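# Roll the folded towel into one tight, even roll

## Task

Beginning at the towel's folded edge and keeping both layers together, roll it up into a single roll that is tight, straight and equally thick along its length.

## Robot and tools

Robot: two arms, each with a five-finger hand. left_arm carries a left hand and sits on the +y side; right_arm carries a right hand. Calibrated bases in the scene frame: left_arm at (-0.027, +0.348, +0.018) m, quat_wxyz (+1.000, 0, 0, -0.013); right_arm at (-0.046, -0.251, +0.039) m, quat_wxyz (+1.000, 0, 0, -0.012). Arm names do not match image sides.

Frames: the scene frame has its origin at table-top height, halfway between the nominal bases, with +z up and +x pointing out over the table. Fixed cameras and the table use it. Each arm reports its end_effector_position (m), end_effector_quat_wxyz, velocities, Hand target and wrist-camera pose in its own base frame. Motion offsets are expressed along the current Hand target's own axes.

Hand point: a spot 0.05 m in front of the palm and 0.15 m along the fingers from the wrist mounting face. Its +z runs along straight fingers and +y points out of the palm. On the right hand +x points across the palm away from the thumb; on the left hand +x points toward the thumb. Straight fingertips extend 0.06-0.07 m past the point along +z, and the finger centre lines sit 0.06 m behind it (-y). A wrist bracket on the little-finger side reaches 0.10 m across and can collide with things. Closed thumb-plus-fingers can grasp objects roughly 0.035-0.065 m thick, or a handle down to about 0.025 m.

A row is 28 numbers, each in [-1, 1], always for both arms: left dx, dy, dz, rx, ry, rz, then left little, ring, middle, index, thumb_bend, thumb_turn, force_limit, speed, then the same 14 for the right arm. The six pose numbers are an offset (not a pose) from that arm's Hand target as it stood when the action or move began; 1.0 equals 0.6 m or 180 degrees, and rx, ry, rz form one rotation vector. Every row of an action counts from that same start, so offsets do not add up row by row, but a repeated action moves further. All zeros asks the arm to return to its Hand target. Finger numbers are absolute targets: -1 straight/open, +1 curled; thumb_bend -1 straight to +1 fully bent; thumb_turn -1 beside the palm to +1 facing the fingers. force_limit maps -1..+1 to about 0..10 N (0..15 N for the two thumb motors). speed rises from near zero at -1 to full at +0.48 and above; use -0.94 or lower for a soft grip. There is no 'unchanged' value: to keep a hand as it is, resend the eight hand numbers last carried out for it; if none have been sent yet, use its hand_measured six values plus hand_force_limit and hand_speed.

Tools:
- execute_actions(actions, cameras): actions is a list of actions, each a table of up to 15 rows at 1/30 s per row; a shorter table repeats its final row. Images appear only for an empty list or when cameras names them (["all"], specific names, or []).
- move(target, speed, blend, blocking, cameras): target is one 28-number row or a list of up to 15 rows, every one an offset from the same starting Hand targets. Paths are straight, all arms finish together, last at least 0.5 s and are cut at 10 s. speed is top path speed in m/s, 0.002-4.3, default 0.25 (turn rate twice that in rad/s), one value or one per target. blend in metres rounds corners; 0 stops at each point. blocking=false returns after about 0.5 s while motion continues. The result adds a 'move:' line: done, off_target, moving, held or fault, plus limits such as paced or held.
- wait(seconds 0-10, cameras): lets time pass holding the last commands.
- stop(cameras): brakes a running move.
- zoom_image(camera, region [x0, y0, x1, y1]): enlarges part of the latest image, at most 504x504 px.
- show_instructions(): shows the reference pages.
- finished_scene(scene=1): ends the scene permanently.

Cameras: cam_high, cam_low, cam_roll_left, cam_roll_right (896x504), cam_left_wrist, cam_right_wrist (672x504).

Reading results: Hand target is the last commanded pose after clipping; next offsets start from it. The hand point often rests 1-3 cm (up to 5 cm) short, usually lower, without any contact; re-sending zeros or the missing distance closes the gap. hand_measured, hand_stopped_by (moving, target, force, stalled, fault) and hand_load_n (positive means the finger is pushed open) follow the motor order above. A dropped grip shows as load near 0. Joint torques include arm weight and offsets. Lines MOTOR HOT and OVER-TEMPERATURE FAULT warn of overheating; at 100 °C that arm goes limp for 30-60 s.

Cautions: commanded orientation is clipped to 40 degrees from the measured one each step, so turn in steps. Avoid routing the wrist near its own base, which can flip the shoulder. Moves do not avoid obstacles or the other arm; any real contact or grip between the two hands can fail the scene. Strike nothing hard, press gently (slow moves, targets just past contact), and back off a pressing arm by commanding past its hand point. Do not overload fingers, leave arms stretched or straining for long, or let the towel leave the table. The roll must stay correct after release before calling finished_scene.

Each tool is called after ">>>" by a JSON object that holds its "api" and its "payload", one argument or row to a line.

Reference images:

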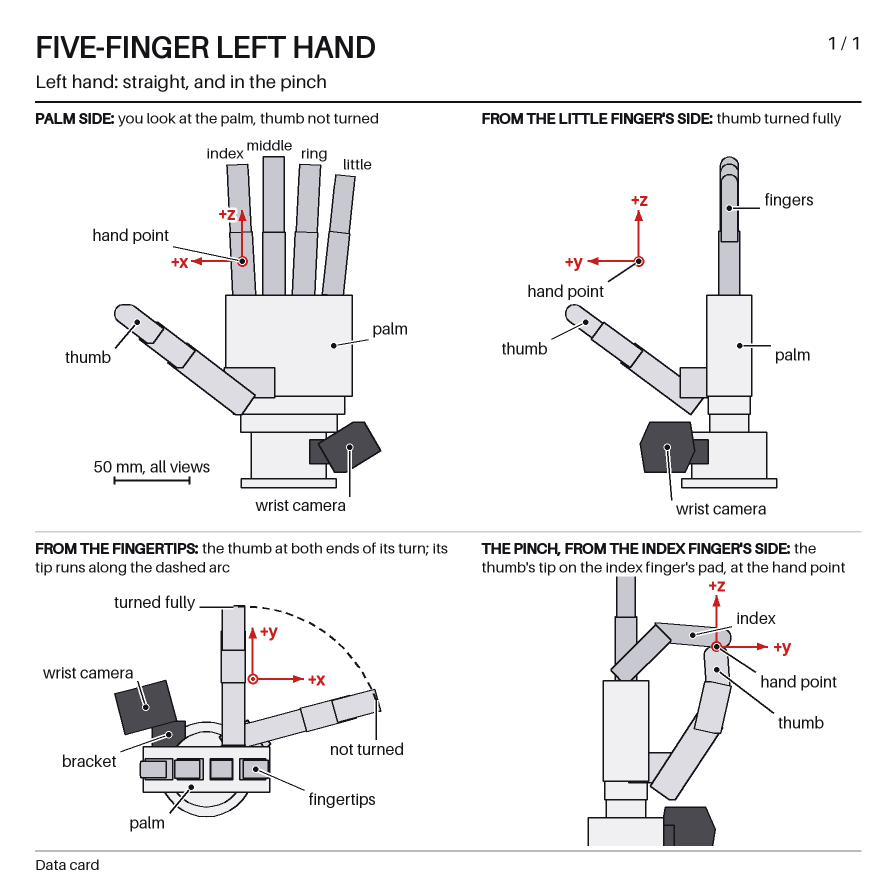

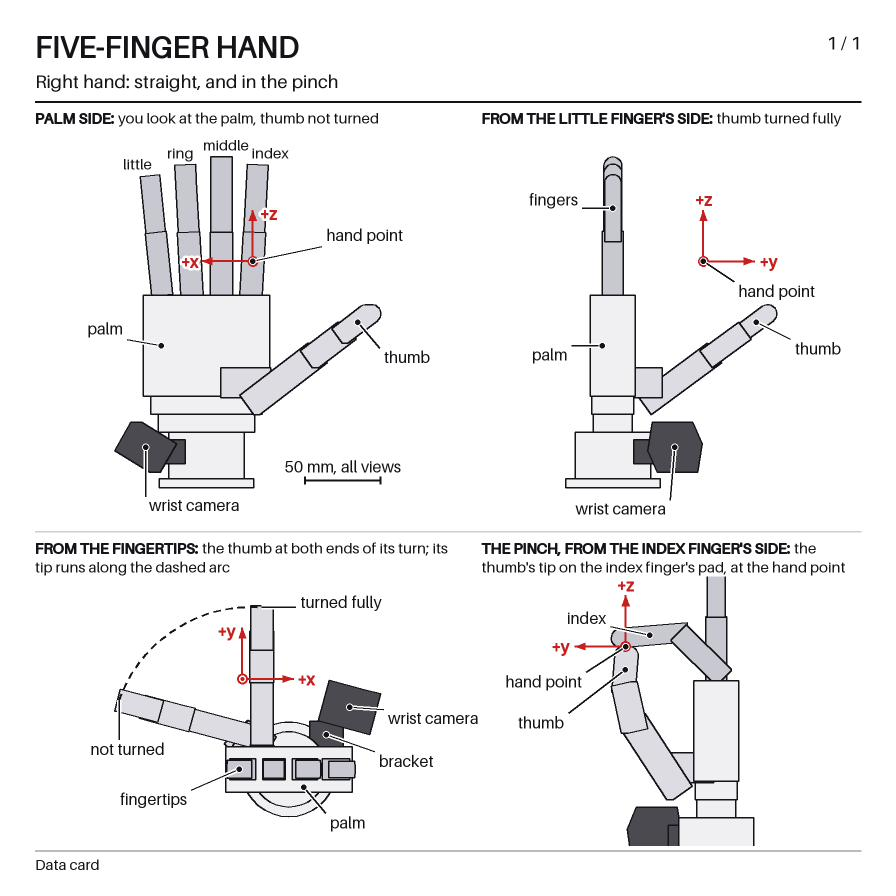

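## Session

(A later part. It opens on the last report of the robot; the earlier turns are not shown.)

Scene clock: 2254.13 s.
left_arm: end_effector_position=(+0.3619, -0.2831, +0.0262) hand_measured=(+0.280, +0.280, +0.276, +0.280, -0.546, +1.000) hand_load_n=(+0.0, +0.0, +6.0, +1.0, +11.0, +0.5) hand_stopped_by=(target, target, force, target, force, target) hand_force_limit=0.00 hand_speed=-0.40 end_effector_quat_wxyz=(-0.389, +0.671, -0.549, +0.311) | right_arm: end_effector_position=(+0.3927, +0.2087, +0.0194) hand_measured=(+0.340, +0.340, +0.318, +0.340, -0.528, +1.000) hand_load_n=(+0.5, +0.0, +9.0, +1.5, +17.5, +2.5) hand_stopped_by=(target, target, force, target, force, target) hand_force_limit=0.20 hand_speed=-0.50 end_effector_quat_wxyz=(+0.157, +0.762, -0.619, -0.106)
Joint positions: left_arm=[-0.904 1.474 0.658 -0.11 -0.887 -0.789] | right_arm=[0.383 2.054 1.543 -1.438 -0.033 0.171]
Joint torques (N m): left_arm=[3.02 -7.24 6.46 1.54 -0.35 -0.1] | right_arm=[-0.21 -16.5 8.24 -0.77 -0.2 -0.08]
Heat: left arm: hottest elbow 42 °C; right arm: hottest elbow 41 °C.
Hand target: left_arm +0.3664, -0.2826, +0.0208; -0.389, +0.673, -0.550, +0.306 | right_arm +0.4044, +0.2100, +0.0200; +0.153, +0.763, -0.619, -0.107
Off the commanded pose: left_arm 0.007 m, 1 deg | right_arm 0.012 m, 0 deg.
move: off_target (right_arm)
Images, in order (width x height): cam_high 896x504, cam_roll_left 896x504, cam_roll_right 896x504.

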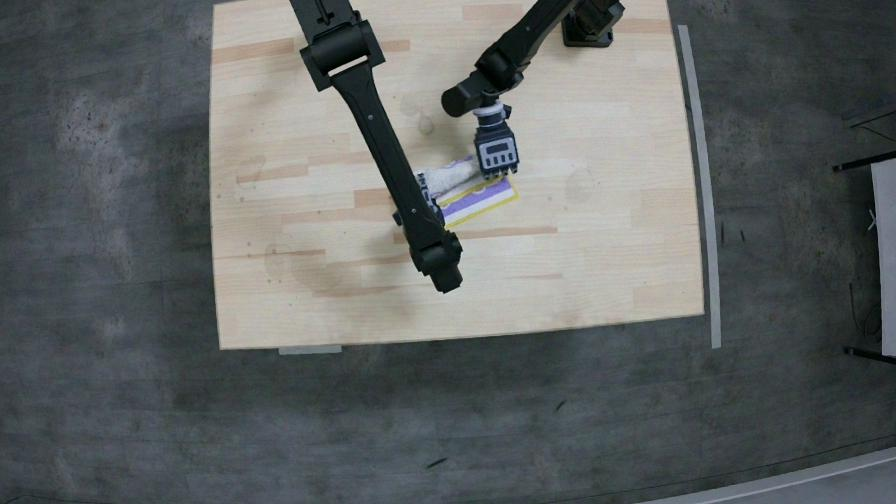

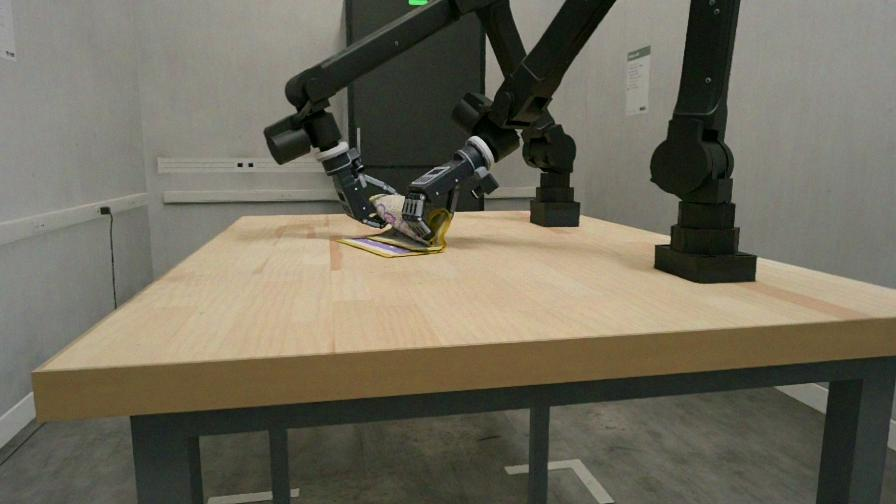

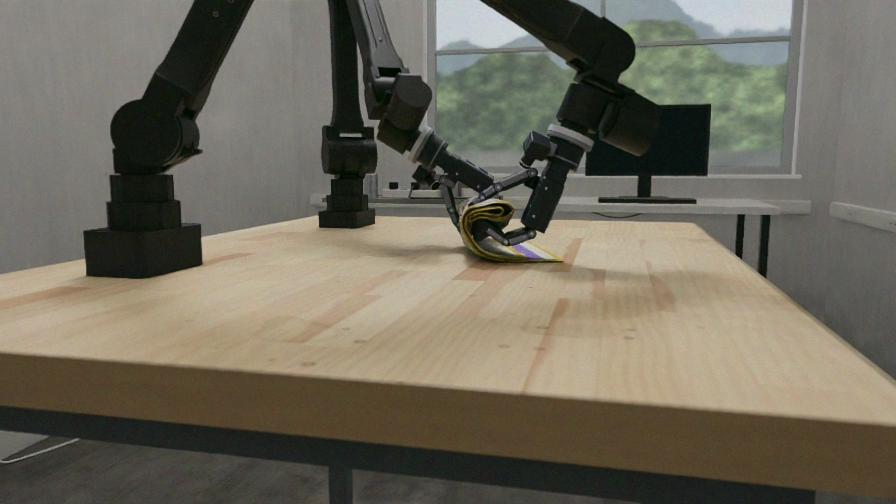

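>>> {"api": "move", "payload": {
  "target": [
    [0,0,0,0,0,0,0.28,0.28,0.28,0.28,-0.52,1,0,-0.4,0,0,0,0,0,0,0.2,0.2,0.2,0.2,-1,1,0,-0.2],
    [0,0,0,0,0,0,0.28,0.28,0.28,0.28,-0.52,1,0,-0.4,0.13,0,0,0,0,0,0.2,0.2,0.2,0.2,-1,1,0,-0.2],
    [0,0,0,0,0,0,0.28,0.28,0.28,0.28,-0.52,1,0,-0.4,0.13,0.1309,-0.2347,0.4556,0,0,0.2,0.2,0.2,0.2,-1,1,0,-0.2]
  ],
  "speed": [0.1,0.1,0.25],
  "cameras": ["cam_high","cam_roll_left","cam_roll_right"]
}}

>>> {"api": "zoom_image", "payload": {
  "camera": "cam_roll_right",
  "region": [380, 170, 620, 290]
}}

>>> {"api": "zoom_image", "payload": {
  "camera": "cam_high",
  "region": [360, 60, 560, 260]
}}

Scene clock: 2261.17 s.
left_arm: end_effector_position=(+0.3619, -0.2830, +0.0262) hand_measured=(+0.280, +0.280, +0.276, +0.280, -0.546, +1.000) hand_load_n=(+0.0, +0.0, +5.5, +1.0, +10.5, +0.5) hand_stopped_by=(target, target, force, target, force, target) hand_force_limit=0.00 hand_speed=-0.40 end_effector_quat_wxyz=(-0.389, +0.671, -0.550, +0.310) | right_arm: end_effector_position=(+0.4003, +0.1308, +0.1845) hand_measured=(+0.200, +0.200, +0.200, +0.200, -1.000, +1.000) hand_load_n=(+0.0, +0.0, +0.0, +0.0, +0.0, +0.0) hand_stopped_by=(target, target, target, target, target, target) hand_force_limit=0.00 hand_speed=-0.20 end_effector_quat_wxyz=(-0.384, +0.672, -0.546, +0.321)
Joint positions: left_arm=[-0.904 1.474 0.658 -0.11 -0.887 -0.788] | right_arm=[0.273 0.927 0.654 -0.251 0.071 0.027]
Joint torques (N m): left_arm=[3.02 -7.18 6.43 1.55 -0.35 -0.1] | right_arm=[1.14 -4.6 7.21 2.88 0.08 -0.18]
Heat: left arm: hottest elbow 42 °C; right arm: hottest elbow 41 °C.
Hand target: left_arm +0.3664, -0.2825, +0.0208; -0.389, +0.673, -0.550, +0.306 | right_arm +0.3989, +0.1331, +0.1817; -0.385, +0.676, -0.538, +0.325
Off the commanded pose: left_arm 0.007 m, 0 deg | right_arm 0.004 m, 1 deg.
move: done
Images, in order (width x height): cam_high 896x504, cam_roll_left 896x504, cam_roll_right 896x504.

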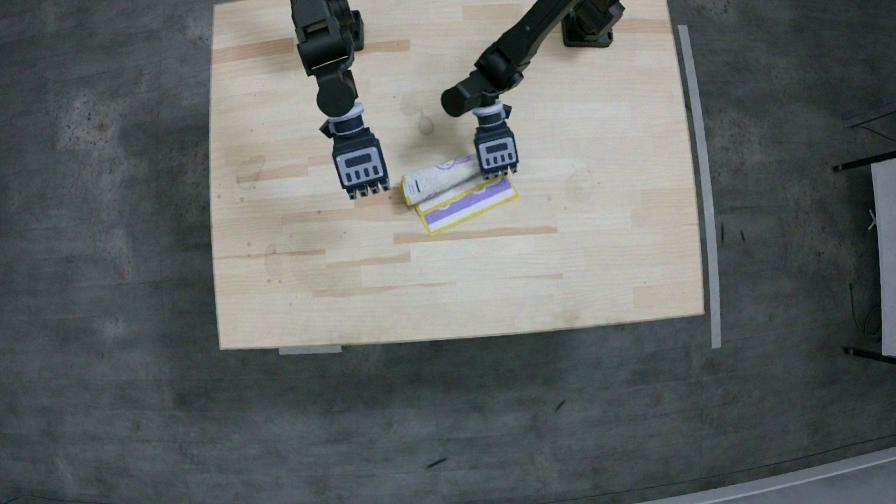

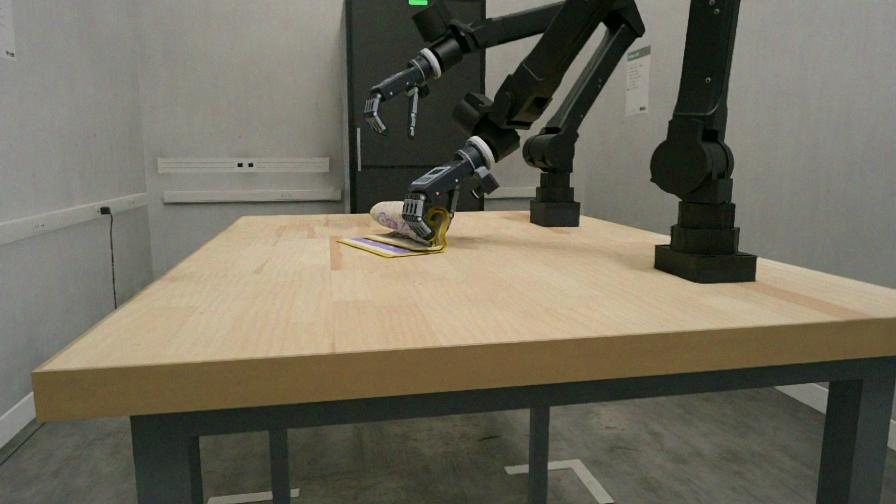

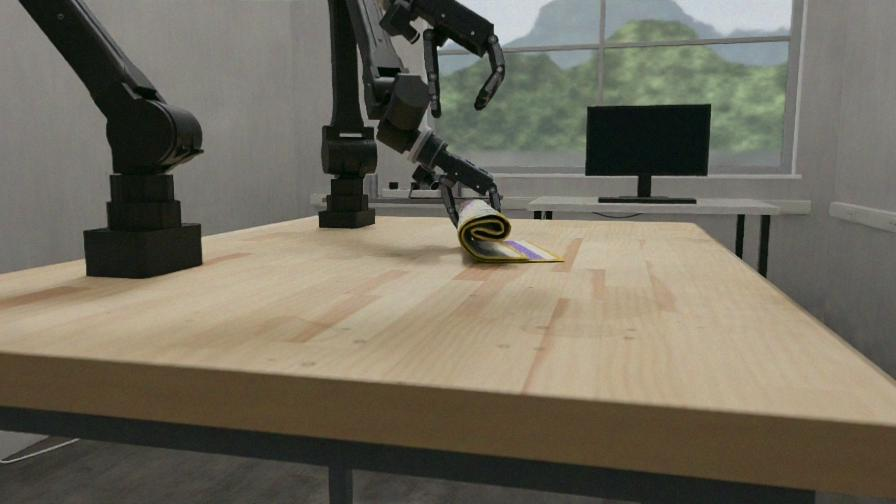

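Scaled by 2.100 from the camera's 896x504 image, which has a finer 1280x720 frame.

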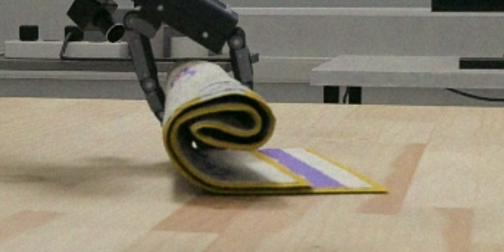

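Scaled by 2.520 from the camera's 896x504 image, which has a finer 1280x720 frame.

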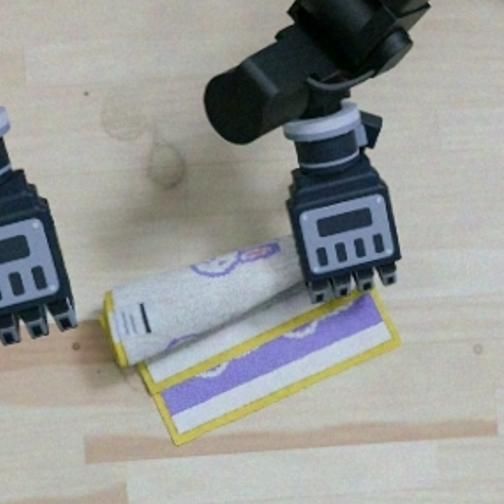

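>>> {"api": "move", "payload": {
  "target": [
    [0,0,0,0,0,0,0.28,0.28,0.28,0.28,-0.52,1,0,-0.4,-0.1128,0.0858,0.0571,0,0,0,-0.6,-0.6,-0.6,-0.6,-1,1,0,-0.2],
    [0,0,0,0,0,0,0.28,0.28,0.28,0.28,-0.52,1,0,-0.4,-0.1128,0.2561,0.1554,0,0,0,-0.6,-0.6,-0.6,-0.6,-1,1,0,-0.2]
  ],
  "speed": [0.25,0.12],
  "cameras": ["cam_high","cam_roll_left","cam_roll_right"]
}}

>>> {"api": "zoom_image", "payload": {
  "camera": "cam_roll_right",
  "region": [380, 170, 620, 290]
}}

>>> {"api": "zoom_image", "payload": {
  "camera": "cam_high",
  "region": [360, 60, 560, 260]
}}

Scene clock: 2269.23 s.
left_arm: end_effector_position=(+0.3619, -0.2830, +0.0262) hand_measured=(+0.280, +0.280, +0.276, +0.280, -0.546, +1.000) hand_load_n=(+0.0, +0.0, +5.5, +0.5, +10.5, +1.0) hand_stopped_by=(target, target, force, target, force, target) hand_force_limit=0.00 hand_speed=-0.40 end_effector_quat_wxyz=(-0.389, +0.671, -0.550, +0.310) | right_arm: end_effector_position=(+0.3929, +0.1972, +0.0056) hand_measured=(-0.600, -0.600, -0.600, -0.600, -1.000, +1.000) hand_load_n=(+0.0, +0.0, +0.0, +0.0, +0.0, +0.0) hand_stopped_by=(target, target, target, target, target, target) hand_force_limit=0.00 hand_speed=-0.20 end_effector_quat_wxyz=(-0.385, +0.678, -0.534, +0.328)
Joint positions: left_arm=[-0.904 1.474 0.658 -0.11 -0.887 -0.788] | right_arm=[0.498 1.417 0.406 0.48 0.261 0.111]
Joint torques (N m): left_arm=[3.02 -7.12 6.46 1.55 -0.35 -0.1] | right_arm=[0.32 -6.53 4.41 2.66 -0.02 0.1]
Heat: left arm: hottest elbow 42 °C; right arm: hottest elbow 40 °C.
Hand target: left_arm +0.3664, -0.2825, +0.0208; -0.389, +0.673, -0.550, +0.306 | right_arm +0.3909, +0.1960, +0.0004; -0.385, +0.676, -0.538, +0.325
Off the commanded pose: left_arm 0.007 m, 0 deg | right_arm 0.006 m, 1 deg.
move: done
Images, in order (width x height): cam_high 896x504, cam_roll_left 896x504, cam_roll_right 896x504.

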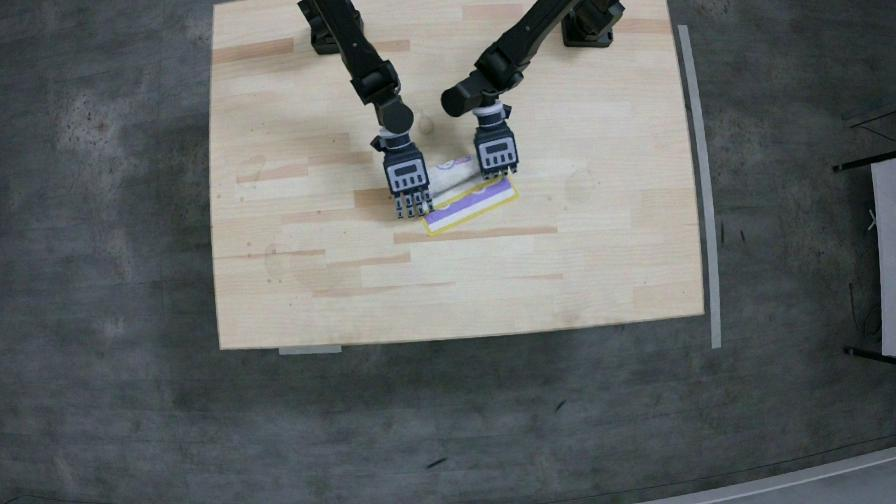

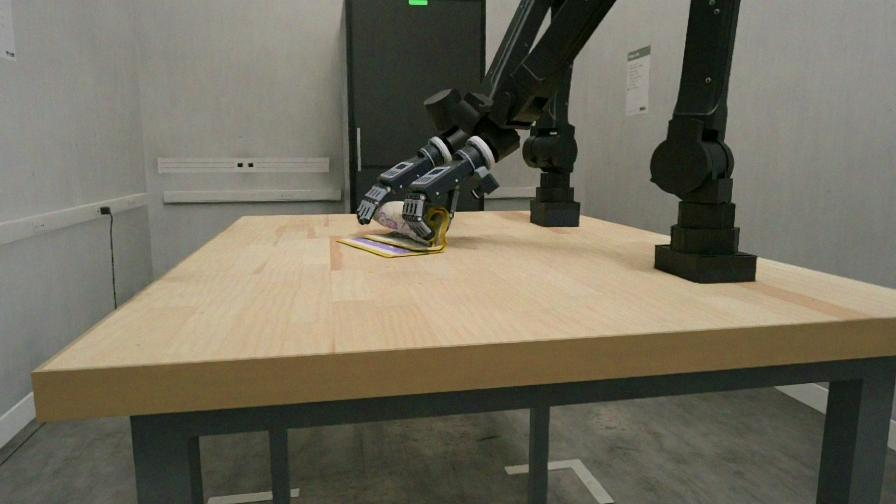

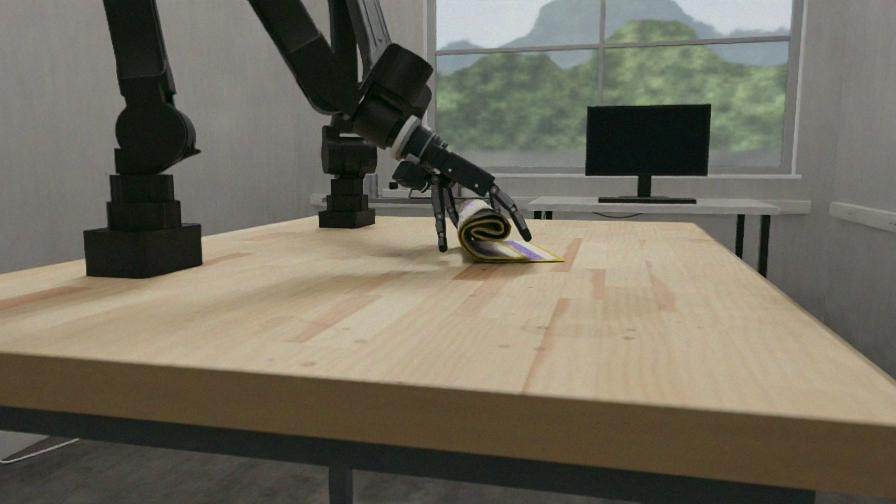

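Scaled by 2.100 from the camera's 896x504 image, which has a finer 1280x720 frame.

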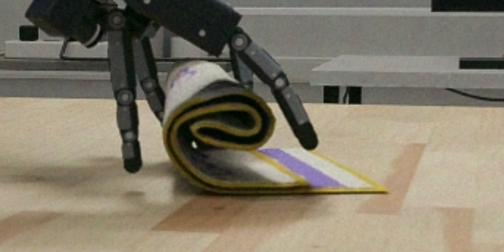

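Scaled by 2.520 from the camera's 896x504 image, which has a finer 1280x720 frame.

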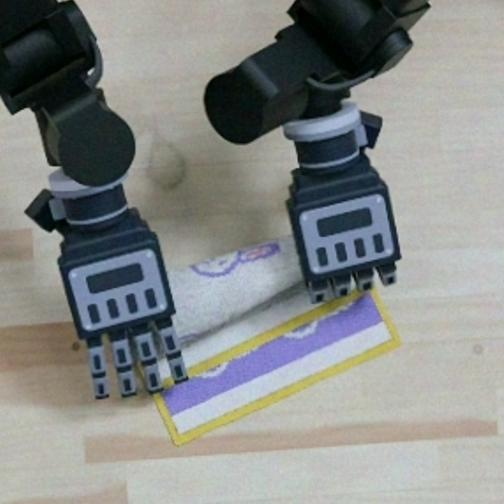

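>>> {"api": "move", "payload": {
  "target": [
    [0,0,0,0,0,0,0.28,0.28,0.28,0.28,-0.52,1,0,-0.4,0,0,0,0,0,0,-0.3,-0.3,-0.3,-0.3,-0.88,1,0,-0.4],
    [0,0,0,0,0,0,0.28,0.28,0.28,0.28,-0.52,1,0,-0.4,0,-0.0042,0.0072,0,0,0,0.0,0.0,0.0,0.0,-0.75,1,0,-0.4],
    [0,0,0,0,0,0,0.28,0.28,0.28,0.28,-0.52,1,0,-0.4,0,-0.0114,0.0198,0,0,0,0.15,0.15,0.15,0.15,-0.62,1,0,-0.4]
  ],
  "speed": 0.06,
  "cameras": ["cam_high","cam_roll_left","cam_roll_right"]
}}

>>> {"api": "zoom_image", "payload": {
  "camera": "cam_roll_right",
  "region": [380, 170, 620, 290]
}}

>>> {"api": "zoom_image", "payload": {
  "camera": "cam_high",
  "region": [360, 60, 560, 260]
}}

Scene clock: 2275.03 s.
left_arm: end_effector_position=(+0.3619, -0.2830, +0.0262) hand_measured=(+0.280, +0.280, +0.276, +0.280, -0.546, +1.000) hand_load_n=(+0.0, +0.0, +5.5, +0.5, +10.5, +1.0) hand_stopped_by=(target, target, force, target, force, target) hand_force_limit=0.00 hand_speed=-0.40 end_effector_quat_wxyz=(-0.389, +0.671, -0.550, +0.310) | right_arm: end_effector_position=(+0.3902, +0.1954, -0.0058) hand_measured=(+0.150, +0.150, +0.150, +0.150, -0.620, +1.000) hand_load_n=(+0.0, +0.0, +0.0, +0.5, +0.0, +0.0) hand_stopped_by=(target, target, target, target, target, target) hand_force_limit=0.00 hand_speed=-0.40 end_effector_quat_wxyz=(-0.376, +0.684, -0.536, +0.321)
Joint positions: left_arm=[-0.904 1.474 0.658 -0.11 -0.887 -0.787] | right_arm=[0.493 1.445 0.406 0.483 0.25 0.111]
Joint torques (N m): left_arm=[2.96 -7.18 6.43 1.59 -0.36 -0.11] | right_arm=[-0.32 -7.18 6.6 2.45 0 0.02]
Heat: left arm: hottest elbow 42 °C; right arm: hottest elbow 40 °C.
Hand target: left_arm +0.3664, -0.2826, +0.0208; -0.389, +0.673, -0.550, +0.306 | right_arm +0.4044, +0.1989, +0.0006; -0.385, +0.676, -0.538, +0.325
Off the commanded pose: left_arm 0.007 m, 0 deg | right_arm 0.016 m, 1 deg.
move: off_target (right_arm); target 3's new numbers were sent with right_arm's hand 0.015 m and 1 deg from that target
Images, in order (width x height): cam_high 896x504, cam_roll_left 896x504, cam_roll_right 896x504.

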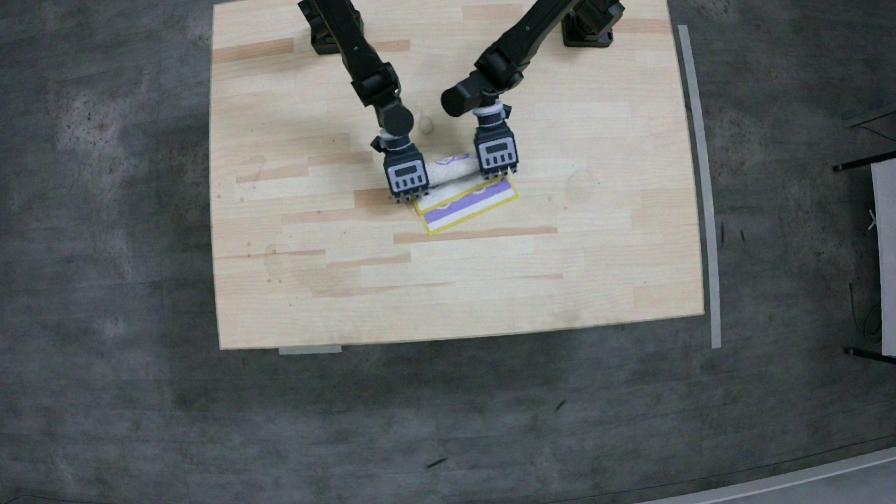

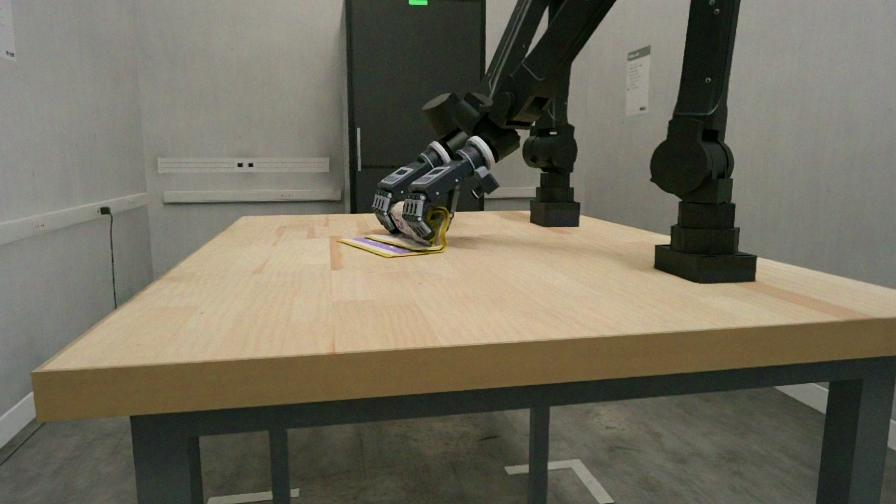

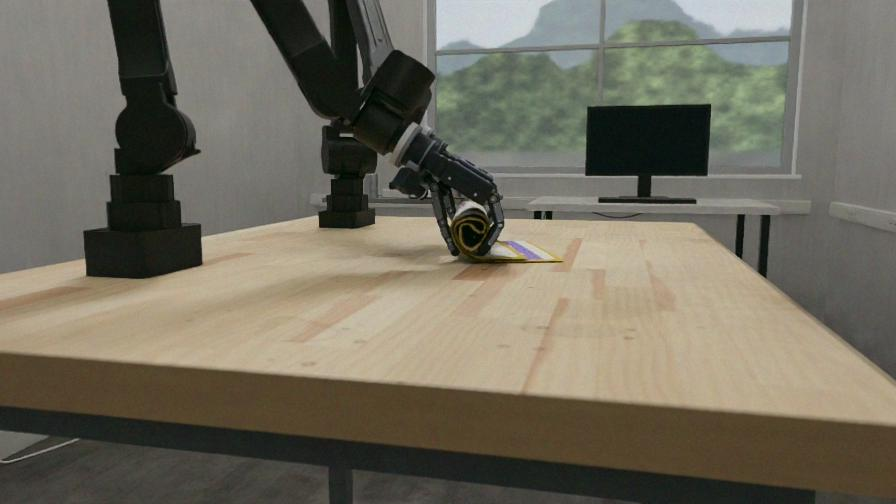

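Scaled by 2.100 from the camera's 896x504 image, which has a finer 1280x720 frame.

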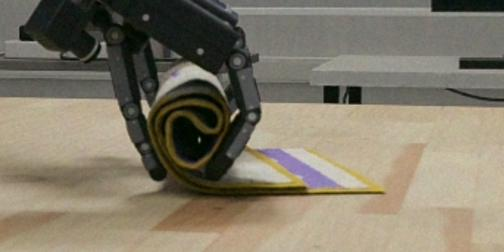

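Scaled by 2.520 from the camera's 896x504 image, which has a finer 1280x720 frame.

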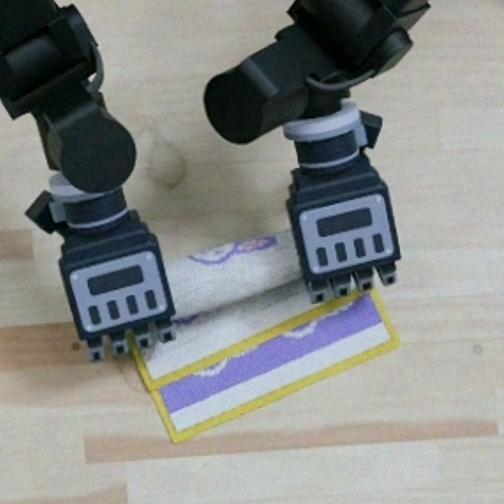

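>>> {"api": "move", "payload": {
  "target": [
    [0,0,0,0,0,0,0.28,0.28,0.28,0.28,-0.52,1,0,-0.4,0,-0.006,0.01,0,0,0,0.15,0.15,0.15,0.15,-0.62,1,0,-0.4],
    [0,0,0,0,0,0,0.28,0.28,0.28,0.28,-0.52,1,0,-0.4,0,-0.006,0.01,0,0,0,0.28,0.28,0.28,0.28,-0.52,1,0.1,-0.4]
  ],
  "speed": 0.06,
  "cameras": ["cam_high","cam_roll_left","cam_roll_right"]
}}

>>> {"api": "zoom_image", "payload": {
  "camera": "cam_roll_right",
  "region": [380, 170, 620, 290]
}}

>>> {"api": "zoom_image", "payload": {
  "camera": "cam_high",
  "region": [360, 60, 560, 260]
}}

>>> {"api": "zoom_image", "payload": {
  "camera": "cam_roll_left",
  "region": [310, 160, 530, 280]
}}

Scene clock: 2277.97 s.
left_arm: end_effector_position=(+0.3619, -0.2830, +0.0262) hand_measured=(+0.280, +0.280, +0.276, +0.280, -0.546, +1.000) hand_load_n=(+0.0, +0.0, +5.0, +0.5, +10.5, +1.0) hand_stopped_by=(target, target, force, target, force, target) hand_force_limit=0.00 hand_speed=-0.40 end_effector_quat_wxyz=(-0.389, +0.671, -0.550, +0.310) | right_arm: end_effector_position=(+0.3941, +0.1955, -0.0075) hand_measured=(+0.280, +0.280, +0.280, +0.280, -0.520, +1.000) hand_load_n=(+0.0, +0.0, +0.5, +0.5, +0.5, +0.0) hand_stopped_by=(target, target, target, target, target, target) hand_force_limit=0.10 hand_speed=-0.40 end_effector_quat_wxyz=(-0.375, +0.684, -0.538, +0.319)
Joint positions: left_arm=[-0.904 1.474 0.658 -0.11 -0.887 -0.787] | right_arm=[0.486 1.459 0.417 0.483 0.245 0.111]
Joint torques (N m): left_arm=[3.02 -7.18 6.46 1.58 -0.35 -0.11] | right_arm=[-0.03 -7.12 6.93 2.35 -0.04 -0.07]
Heat: left arm: hottest elbow 42 °C; right arm: hottest elbow 39 °C.
Hand target: left_arm +0.3664, -0.2826, +0.0208; -0.389, +0.673, -0.550, +0.306 | right_arm +0.4112, +0.2003, +0.0006; -0.385, +0.676, -0.538, +0.325
Off the commanded pose: left_arm 0.007 m, 0 deg | right_arm 0.020 m, 2 deg.
move: off_target (right_arm); target 2's new numbers were sent with right_arm's hand 0.019 m and 2 deg from that target
Images, in order (width x height): cam_high 896x504, cam_roll_left 896x504, cam_roll_right 896x504.

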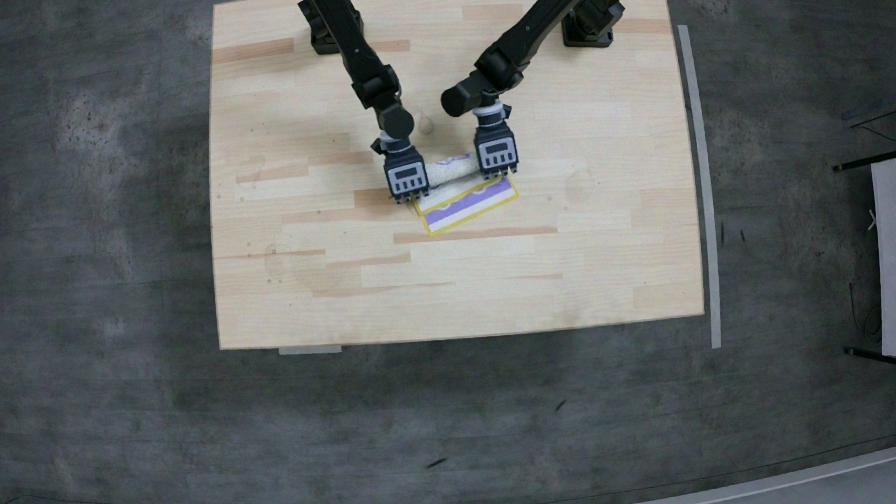

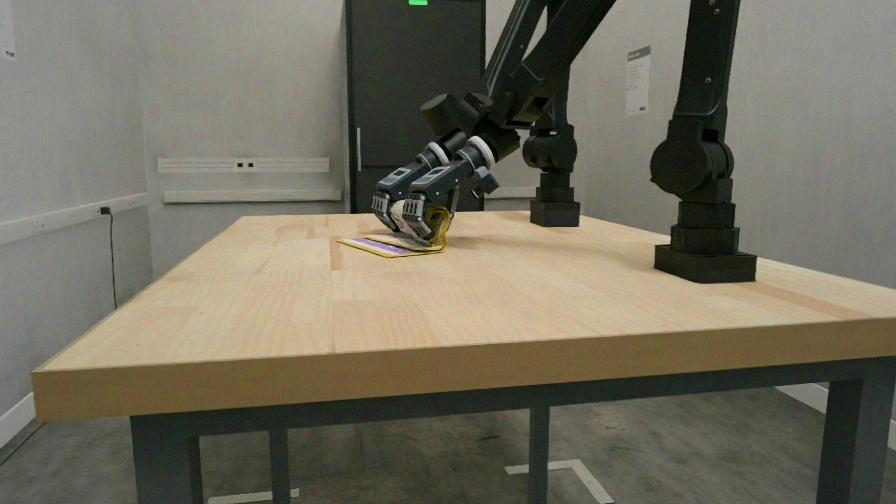

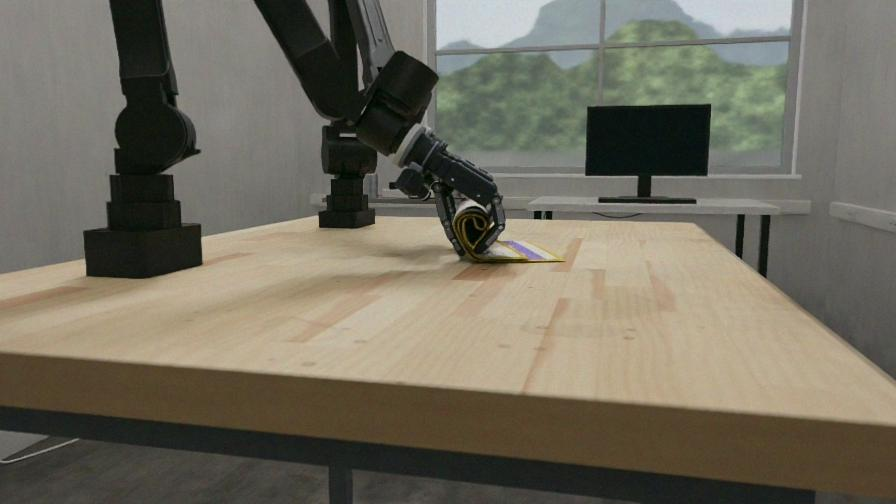

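Scaled by 2.100 from the camera's 896x504 image, which has a finer 1280x720 frame.

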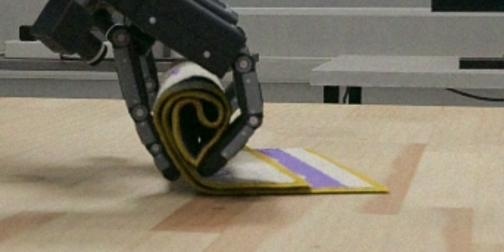

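Scaled by 2.520 from the camera's 896x504 image, which has a finer 1280x720 frame.

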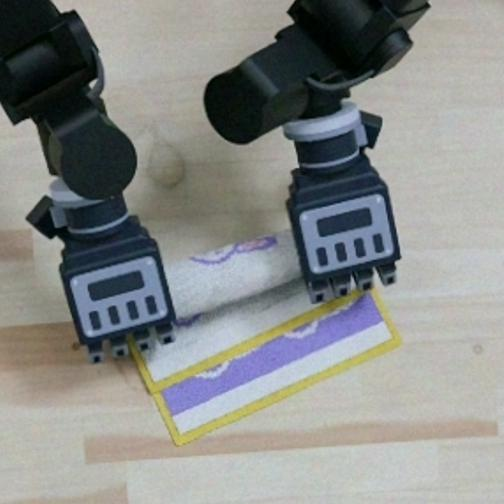

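Scaled by 2.291 from the camera's 896x504 image, which has a finer 1280x720 frame.

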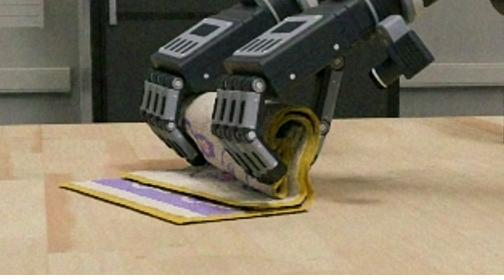

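>>> {"api": "move", "payload": {
  "target": [
    [0,0,0,0,0,0,0.34,0.34,0.34,0.34,-0.47,1,0.2,-0.5,0,0,0,0,0,0,0.35,0.35,0.35,0.35,-0.46,1,0.2,-0.5],
    [0,-0.0361,-0.0208,0,0,0,0.34,0.34,0.34,0.34,-0.47,1,0.2,-0.5,0,-0.0361,-0.0208,0,0,0,0.35,0.35,0.35,0.35,-0.46,1,0.2,-0.5],
    [0,-0.0684,-0.0049,-0.222,0,0,0.34,0.34,0.34,0.34,-0.47,1,0.2,-0.5,0,-0.0684,-0.0049,-0.222,0,0,0.35,0.35,0.35,0.35,-0.46,1,0.2,-0.5],
    [0,-0.0615,0.0415,-0.456,0,0,0.34,0.34,0.34,0.34,-0.47,1,0.2,-0.5,0,-0.0615,0.0415,-0.456,0,0,0.35,0.35,0.35,0.35,-0.46,1,0.2,-0.5]
  ],
  "speed": 0.12,
  "blend": [0,0.01,0.01,0],
  "cameras": ["cam_high","cam_roll_left","cam_roll_right"]
}}

>>> {"api": "zoom_image", "payload": {
  "camera": "cam_roll_right",
  "region": [380, 170, 620, 290]
}}

>>> {"api": "zoom_image", "payload": {
  "camera": "cam_roll_left",
  "region": [310, 160, 530, 280]
}}

>>> {"api": "zoom_image", "payload": {
  "camera": "cam_high",
  "region": [360, 60, 560, 260]
}}

Scene clock: 2290.40 s.
left_arm: end_effector_position=(+0.3932, -0.2721, +0.0379) hand_measured=(+0.340, +0.340, +0.316, +0.340, -0.546, +1.000) hand_load_n=(+0.0, +0.5, +9.0, +1.0, +14.0, +1.0) hand_stopped_by=(target, target, force, target, force, target) hand_force_limit=0.20 hand_speed=-0.50 end_effector_quat_wxyz=(+0.147, +0.764, -0.614, -0.135) | right_arm: end_effector_position=(+0.4379, +0.2080, +0.0197) hand_measured=(+0.350, +0.350, +0.346, +0.350, -0.480, +1.000) hand_load_n=(+0.0, +0.0, +5.5, +1.0, +8.5, +0.5) hand_stopped_by=(target, target, force, target, force, target) hand_force_limit=0.20 hand_speed=-0.50 end_effector_quat_wxyz=(+0.159, +0.761, -0.619, -0.107)
Joint positions: left_arm=[-0.4 2.02 1.534 -1.432 0.206 -0.58] | right_arm=[0.355 2.158 1.722 -1.52 -0.021 0.146]
Joint torques (N m): left_arm=[2.55 -14.21 9.25 -1.06 0.38 -0.07] | right_arm=[0.03 -18.2 8.84 -0.7 -0.26 -0.14]
Heat: left arm: hottest elbow 42 °C; right arm: hottest elbow 40 °C.
Hand target: left_arm +0.4058, -0.2747, +0.0399; +0.149, +0.763, -0.616, -0.130 | right_arm +0.4502, +0.2092, +0.0206; +0.153, +0.763, -0.619, -0.108
Off the commanded pose: left_arm 0.013 m, 1 deg | right_arm 0.012 m, 1 deg.
move: off_target (left_arm, right_arm)
Images, in order (width x height): cam_high 896x504, cam_roll_left 896x504, cam_roll_right 896x504.

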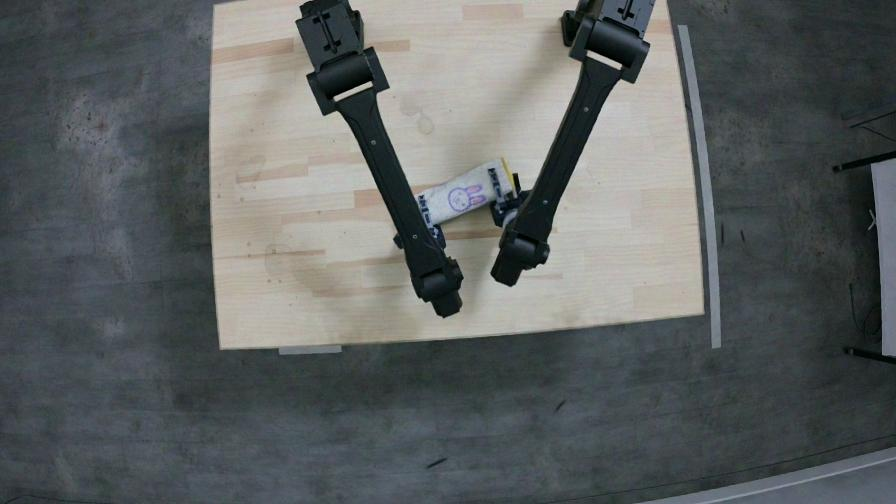

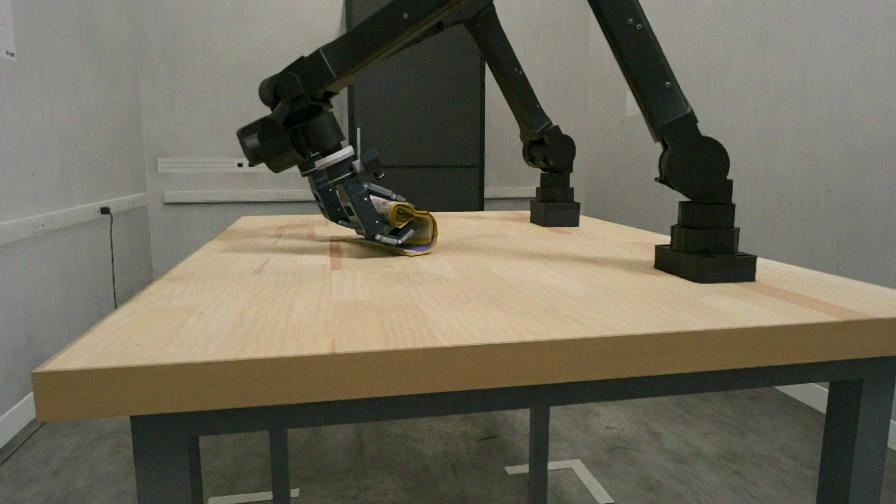

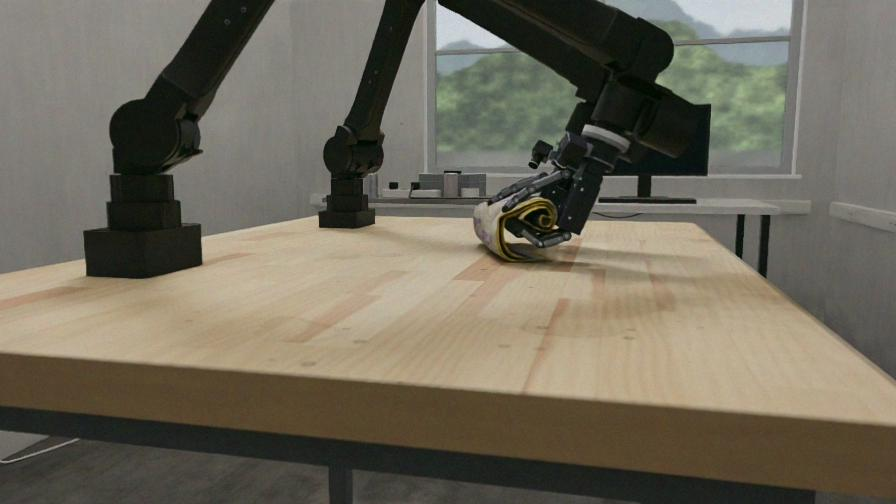

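Scaled by 2.100 from the camera's 896x504 image, which has a finer 1280x720 frame.

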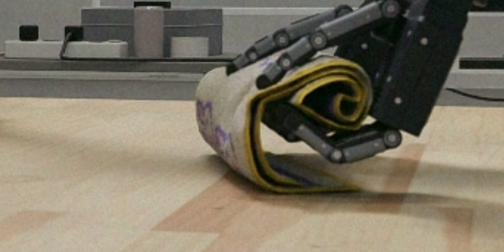

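Scaled by 2.291 from the camera's 896x504 image, which has a finer 1280x720 frame.

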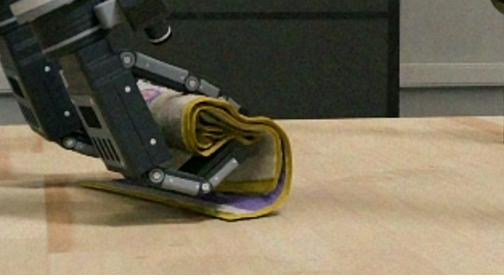

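Scaled by 2.520 from the camera's 896x504 image, which has a finer 1280x720 frame.

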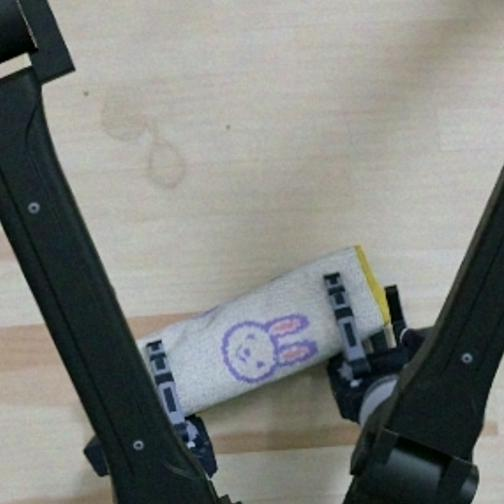

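>>> {"api": "move", "payload": {
  "target": [
    [0,0,0,0,0,0,0.2,0.2,0.2,0.2,-1,1,0,-0.2,0,0,0,0,0,0,0.35,0.35,0.35,0.35,-0.46,1,0.2,-0.5],
    [-0.128,0.0219,0.0089,0,0,0,0.2,0.2,0.2,0.2,-1,1,0,-0.2,0,0,0,0,0,0,0.35,0.35,0.35,0.35,-0.46,1,0.2,-0.5],
    [-0.128,0.1528,-0.2258,0.4556,-0.0148,-0.0429,0.2,0.2,0.2,0.2,-1,1,0,-0.2,0,0,0,0,0,0,0.35,0.35,0.35,0.35,-0.46,1,0.2,-0.5]
  ],
  "speed": [0.1,0.1,0.25],
  "cameras": ["cam_high","cam_roll_left","cam_roll_right"]
}}

>>> {"api": "zoom_image", "payload": {
  "camera": "cam_roll_left",
  "region": [310, 160, 530, 280]
}}

>>> {"api": "zoom_image", "payload": {
  "camera": "cam_high",
  "region": [360, 60, 560, 260]
}}

Scene clock: 2300.20 s.
left_arm: end_effector_position=(+0.3600, -0.2044, +0.1972) hand_measured=(+0.200, +0.200, +0.200, +0.200, -1.000, +1.000) hand_load_n=(+0.0, +0.0, +0.0, +0.0, +0.0, +0.0) hand_stopped_by=(target, target, target, target, target, target) hand_force_limit=0.00 hand_speed=-0.20 end_effector_quat_wxyz=(-0.411, +0.707, -0.509, +0.268) | right_arm: end_effector_position=(+0.4378, +0.2082, +0.0198) hand_measured=(+0.350, +0.350, +0.346, +0.350, -0.480, +1.000) hand_load_n=(+0.0, +0.0, +5.5, +0.5, +8.5, +1.0) hand_stopped_by=(target, target, force, target, force, target) hand_force_limit=0.20 hand_speed=-0.50 end_effector_quat_wxyz=(+0.159, +0.761, -0.619, -0.107)
Joint positions: left_arm=[-0.789 1.087 0.862 -0.76 -0.901 -0.823] | right_arm=[0.355 2.158 1.722 -1.52 -0.023 0.146]
Joint torques (N m): left_arm=[1.32 -6.89 7.95 1.74 -0.86 -0.18] | right_arm=[-0.21 -18.32 8.83 -0.61 -0.21 -0.1]
Heat: left arm: hottest elbow 42 °C; right arm: hottest elbow 41 °C.
Hand target: left_arm +0.3590, -0.2086, +0.2015; -0.409, +0.706, -0.505, +0.281 | right_arm +0.4501, +0.2092, +0.0207; +0.153, +0.763, -0.619, -0.108
Off the commanded pose: left_arm 0.006 m, 2 deg | right_arm 0.012 m, 1 deg.
move: off_target (right_arm)
Images, in order (width x height): cam_high 896x504, cam_roll_left 896x504, cam_roll_right 896x504.

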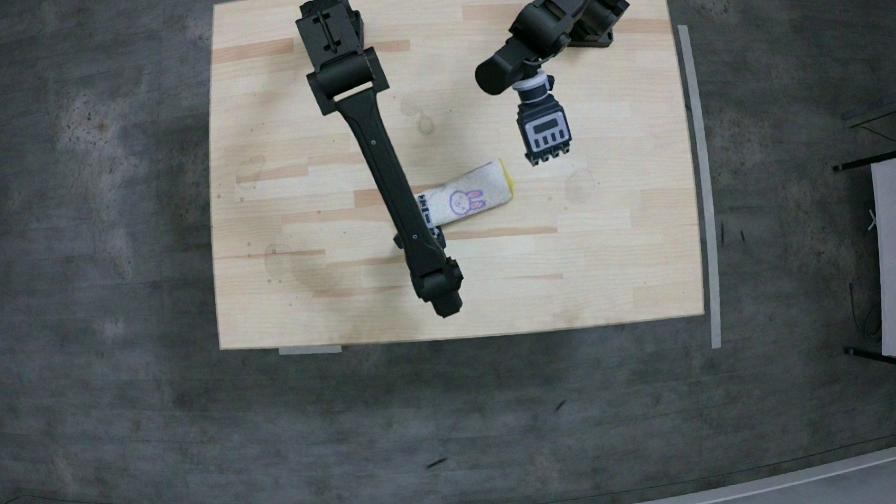

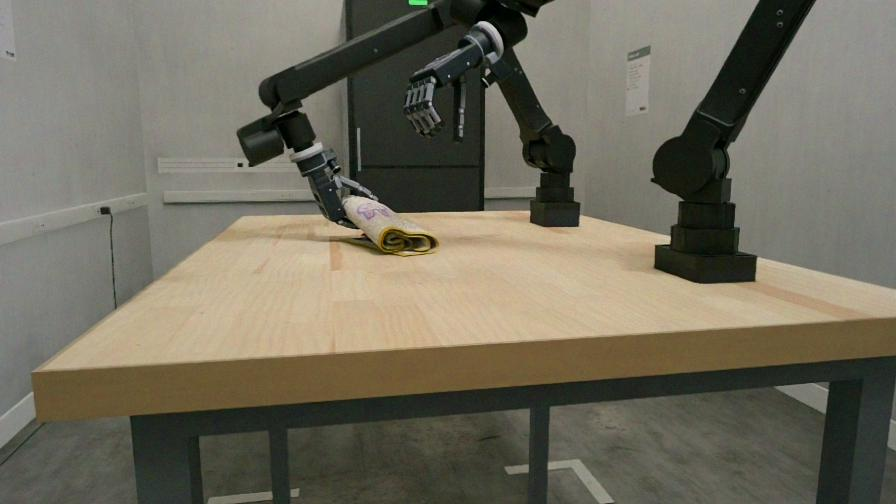

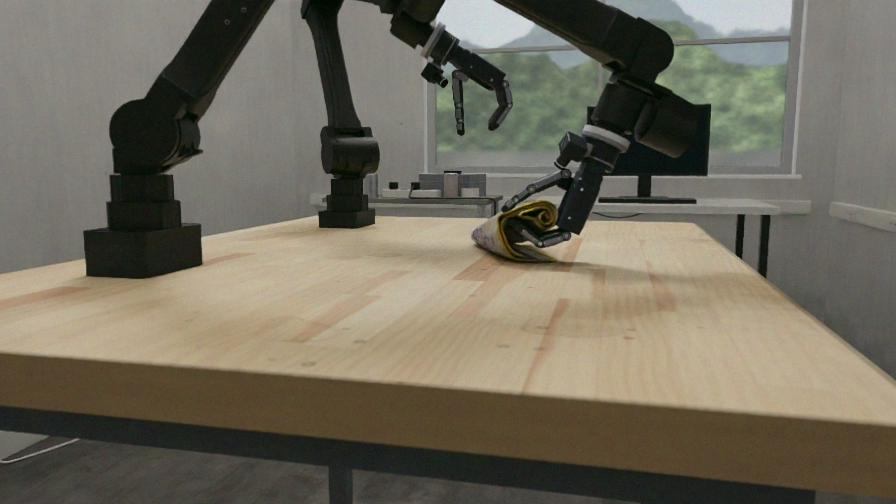

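Scaled by 2.291 from the camera's 896x504 image, which has a finer 1280x720 frame.

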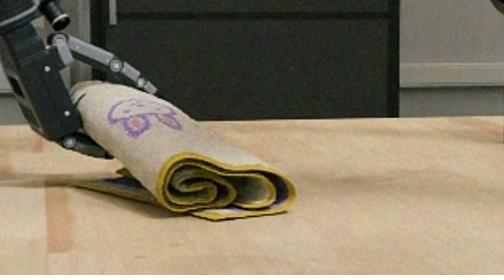

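Scaled by 2.520 from the camera's 896x504 image, which has a finer 1280x720 frame.

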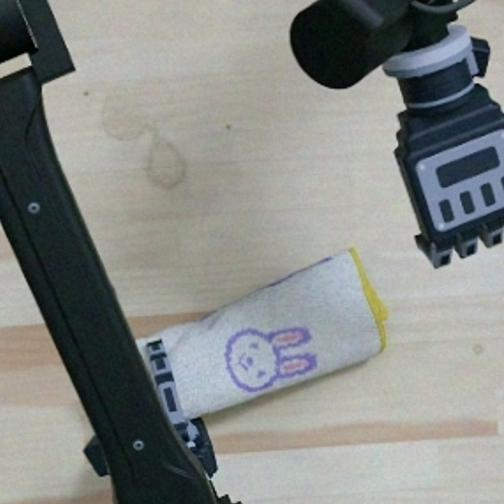

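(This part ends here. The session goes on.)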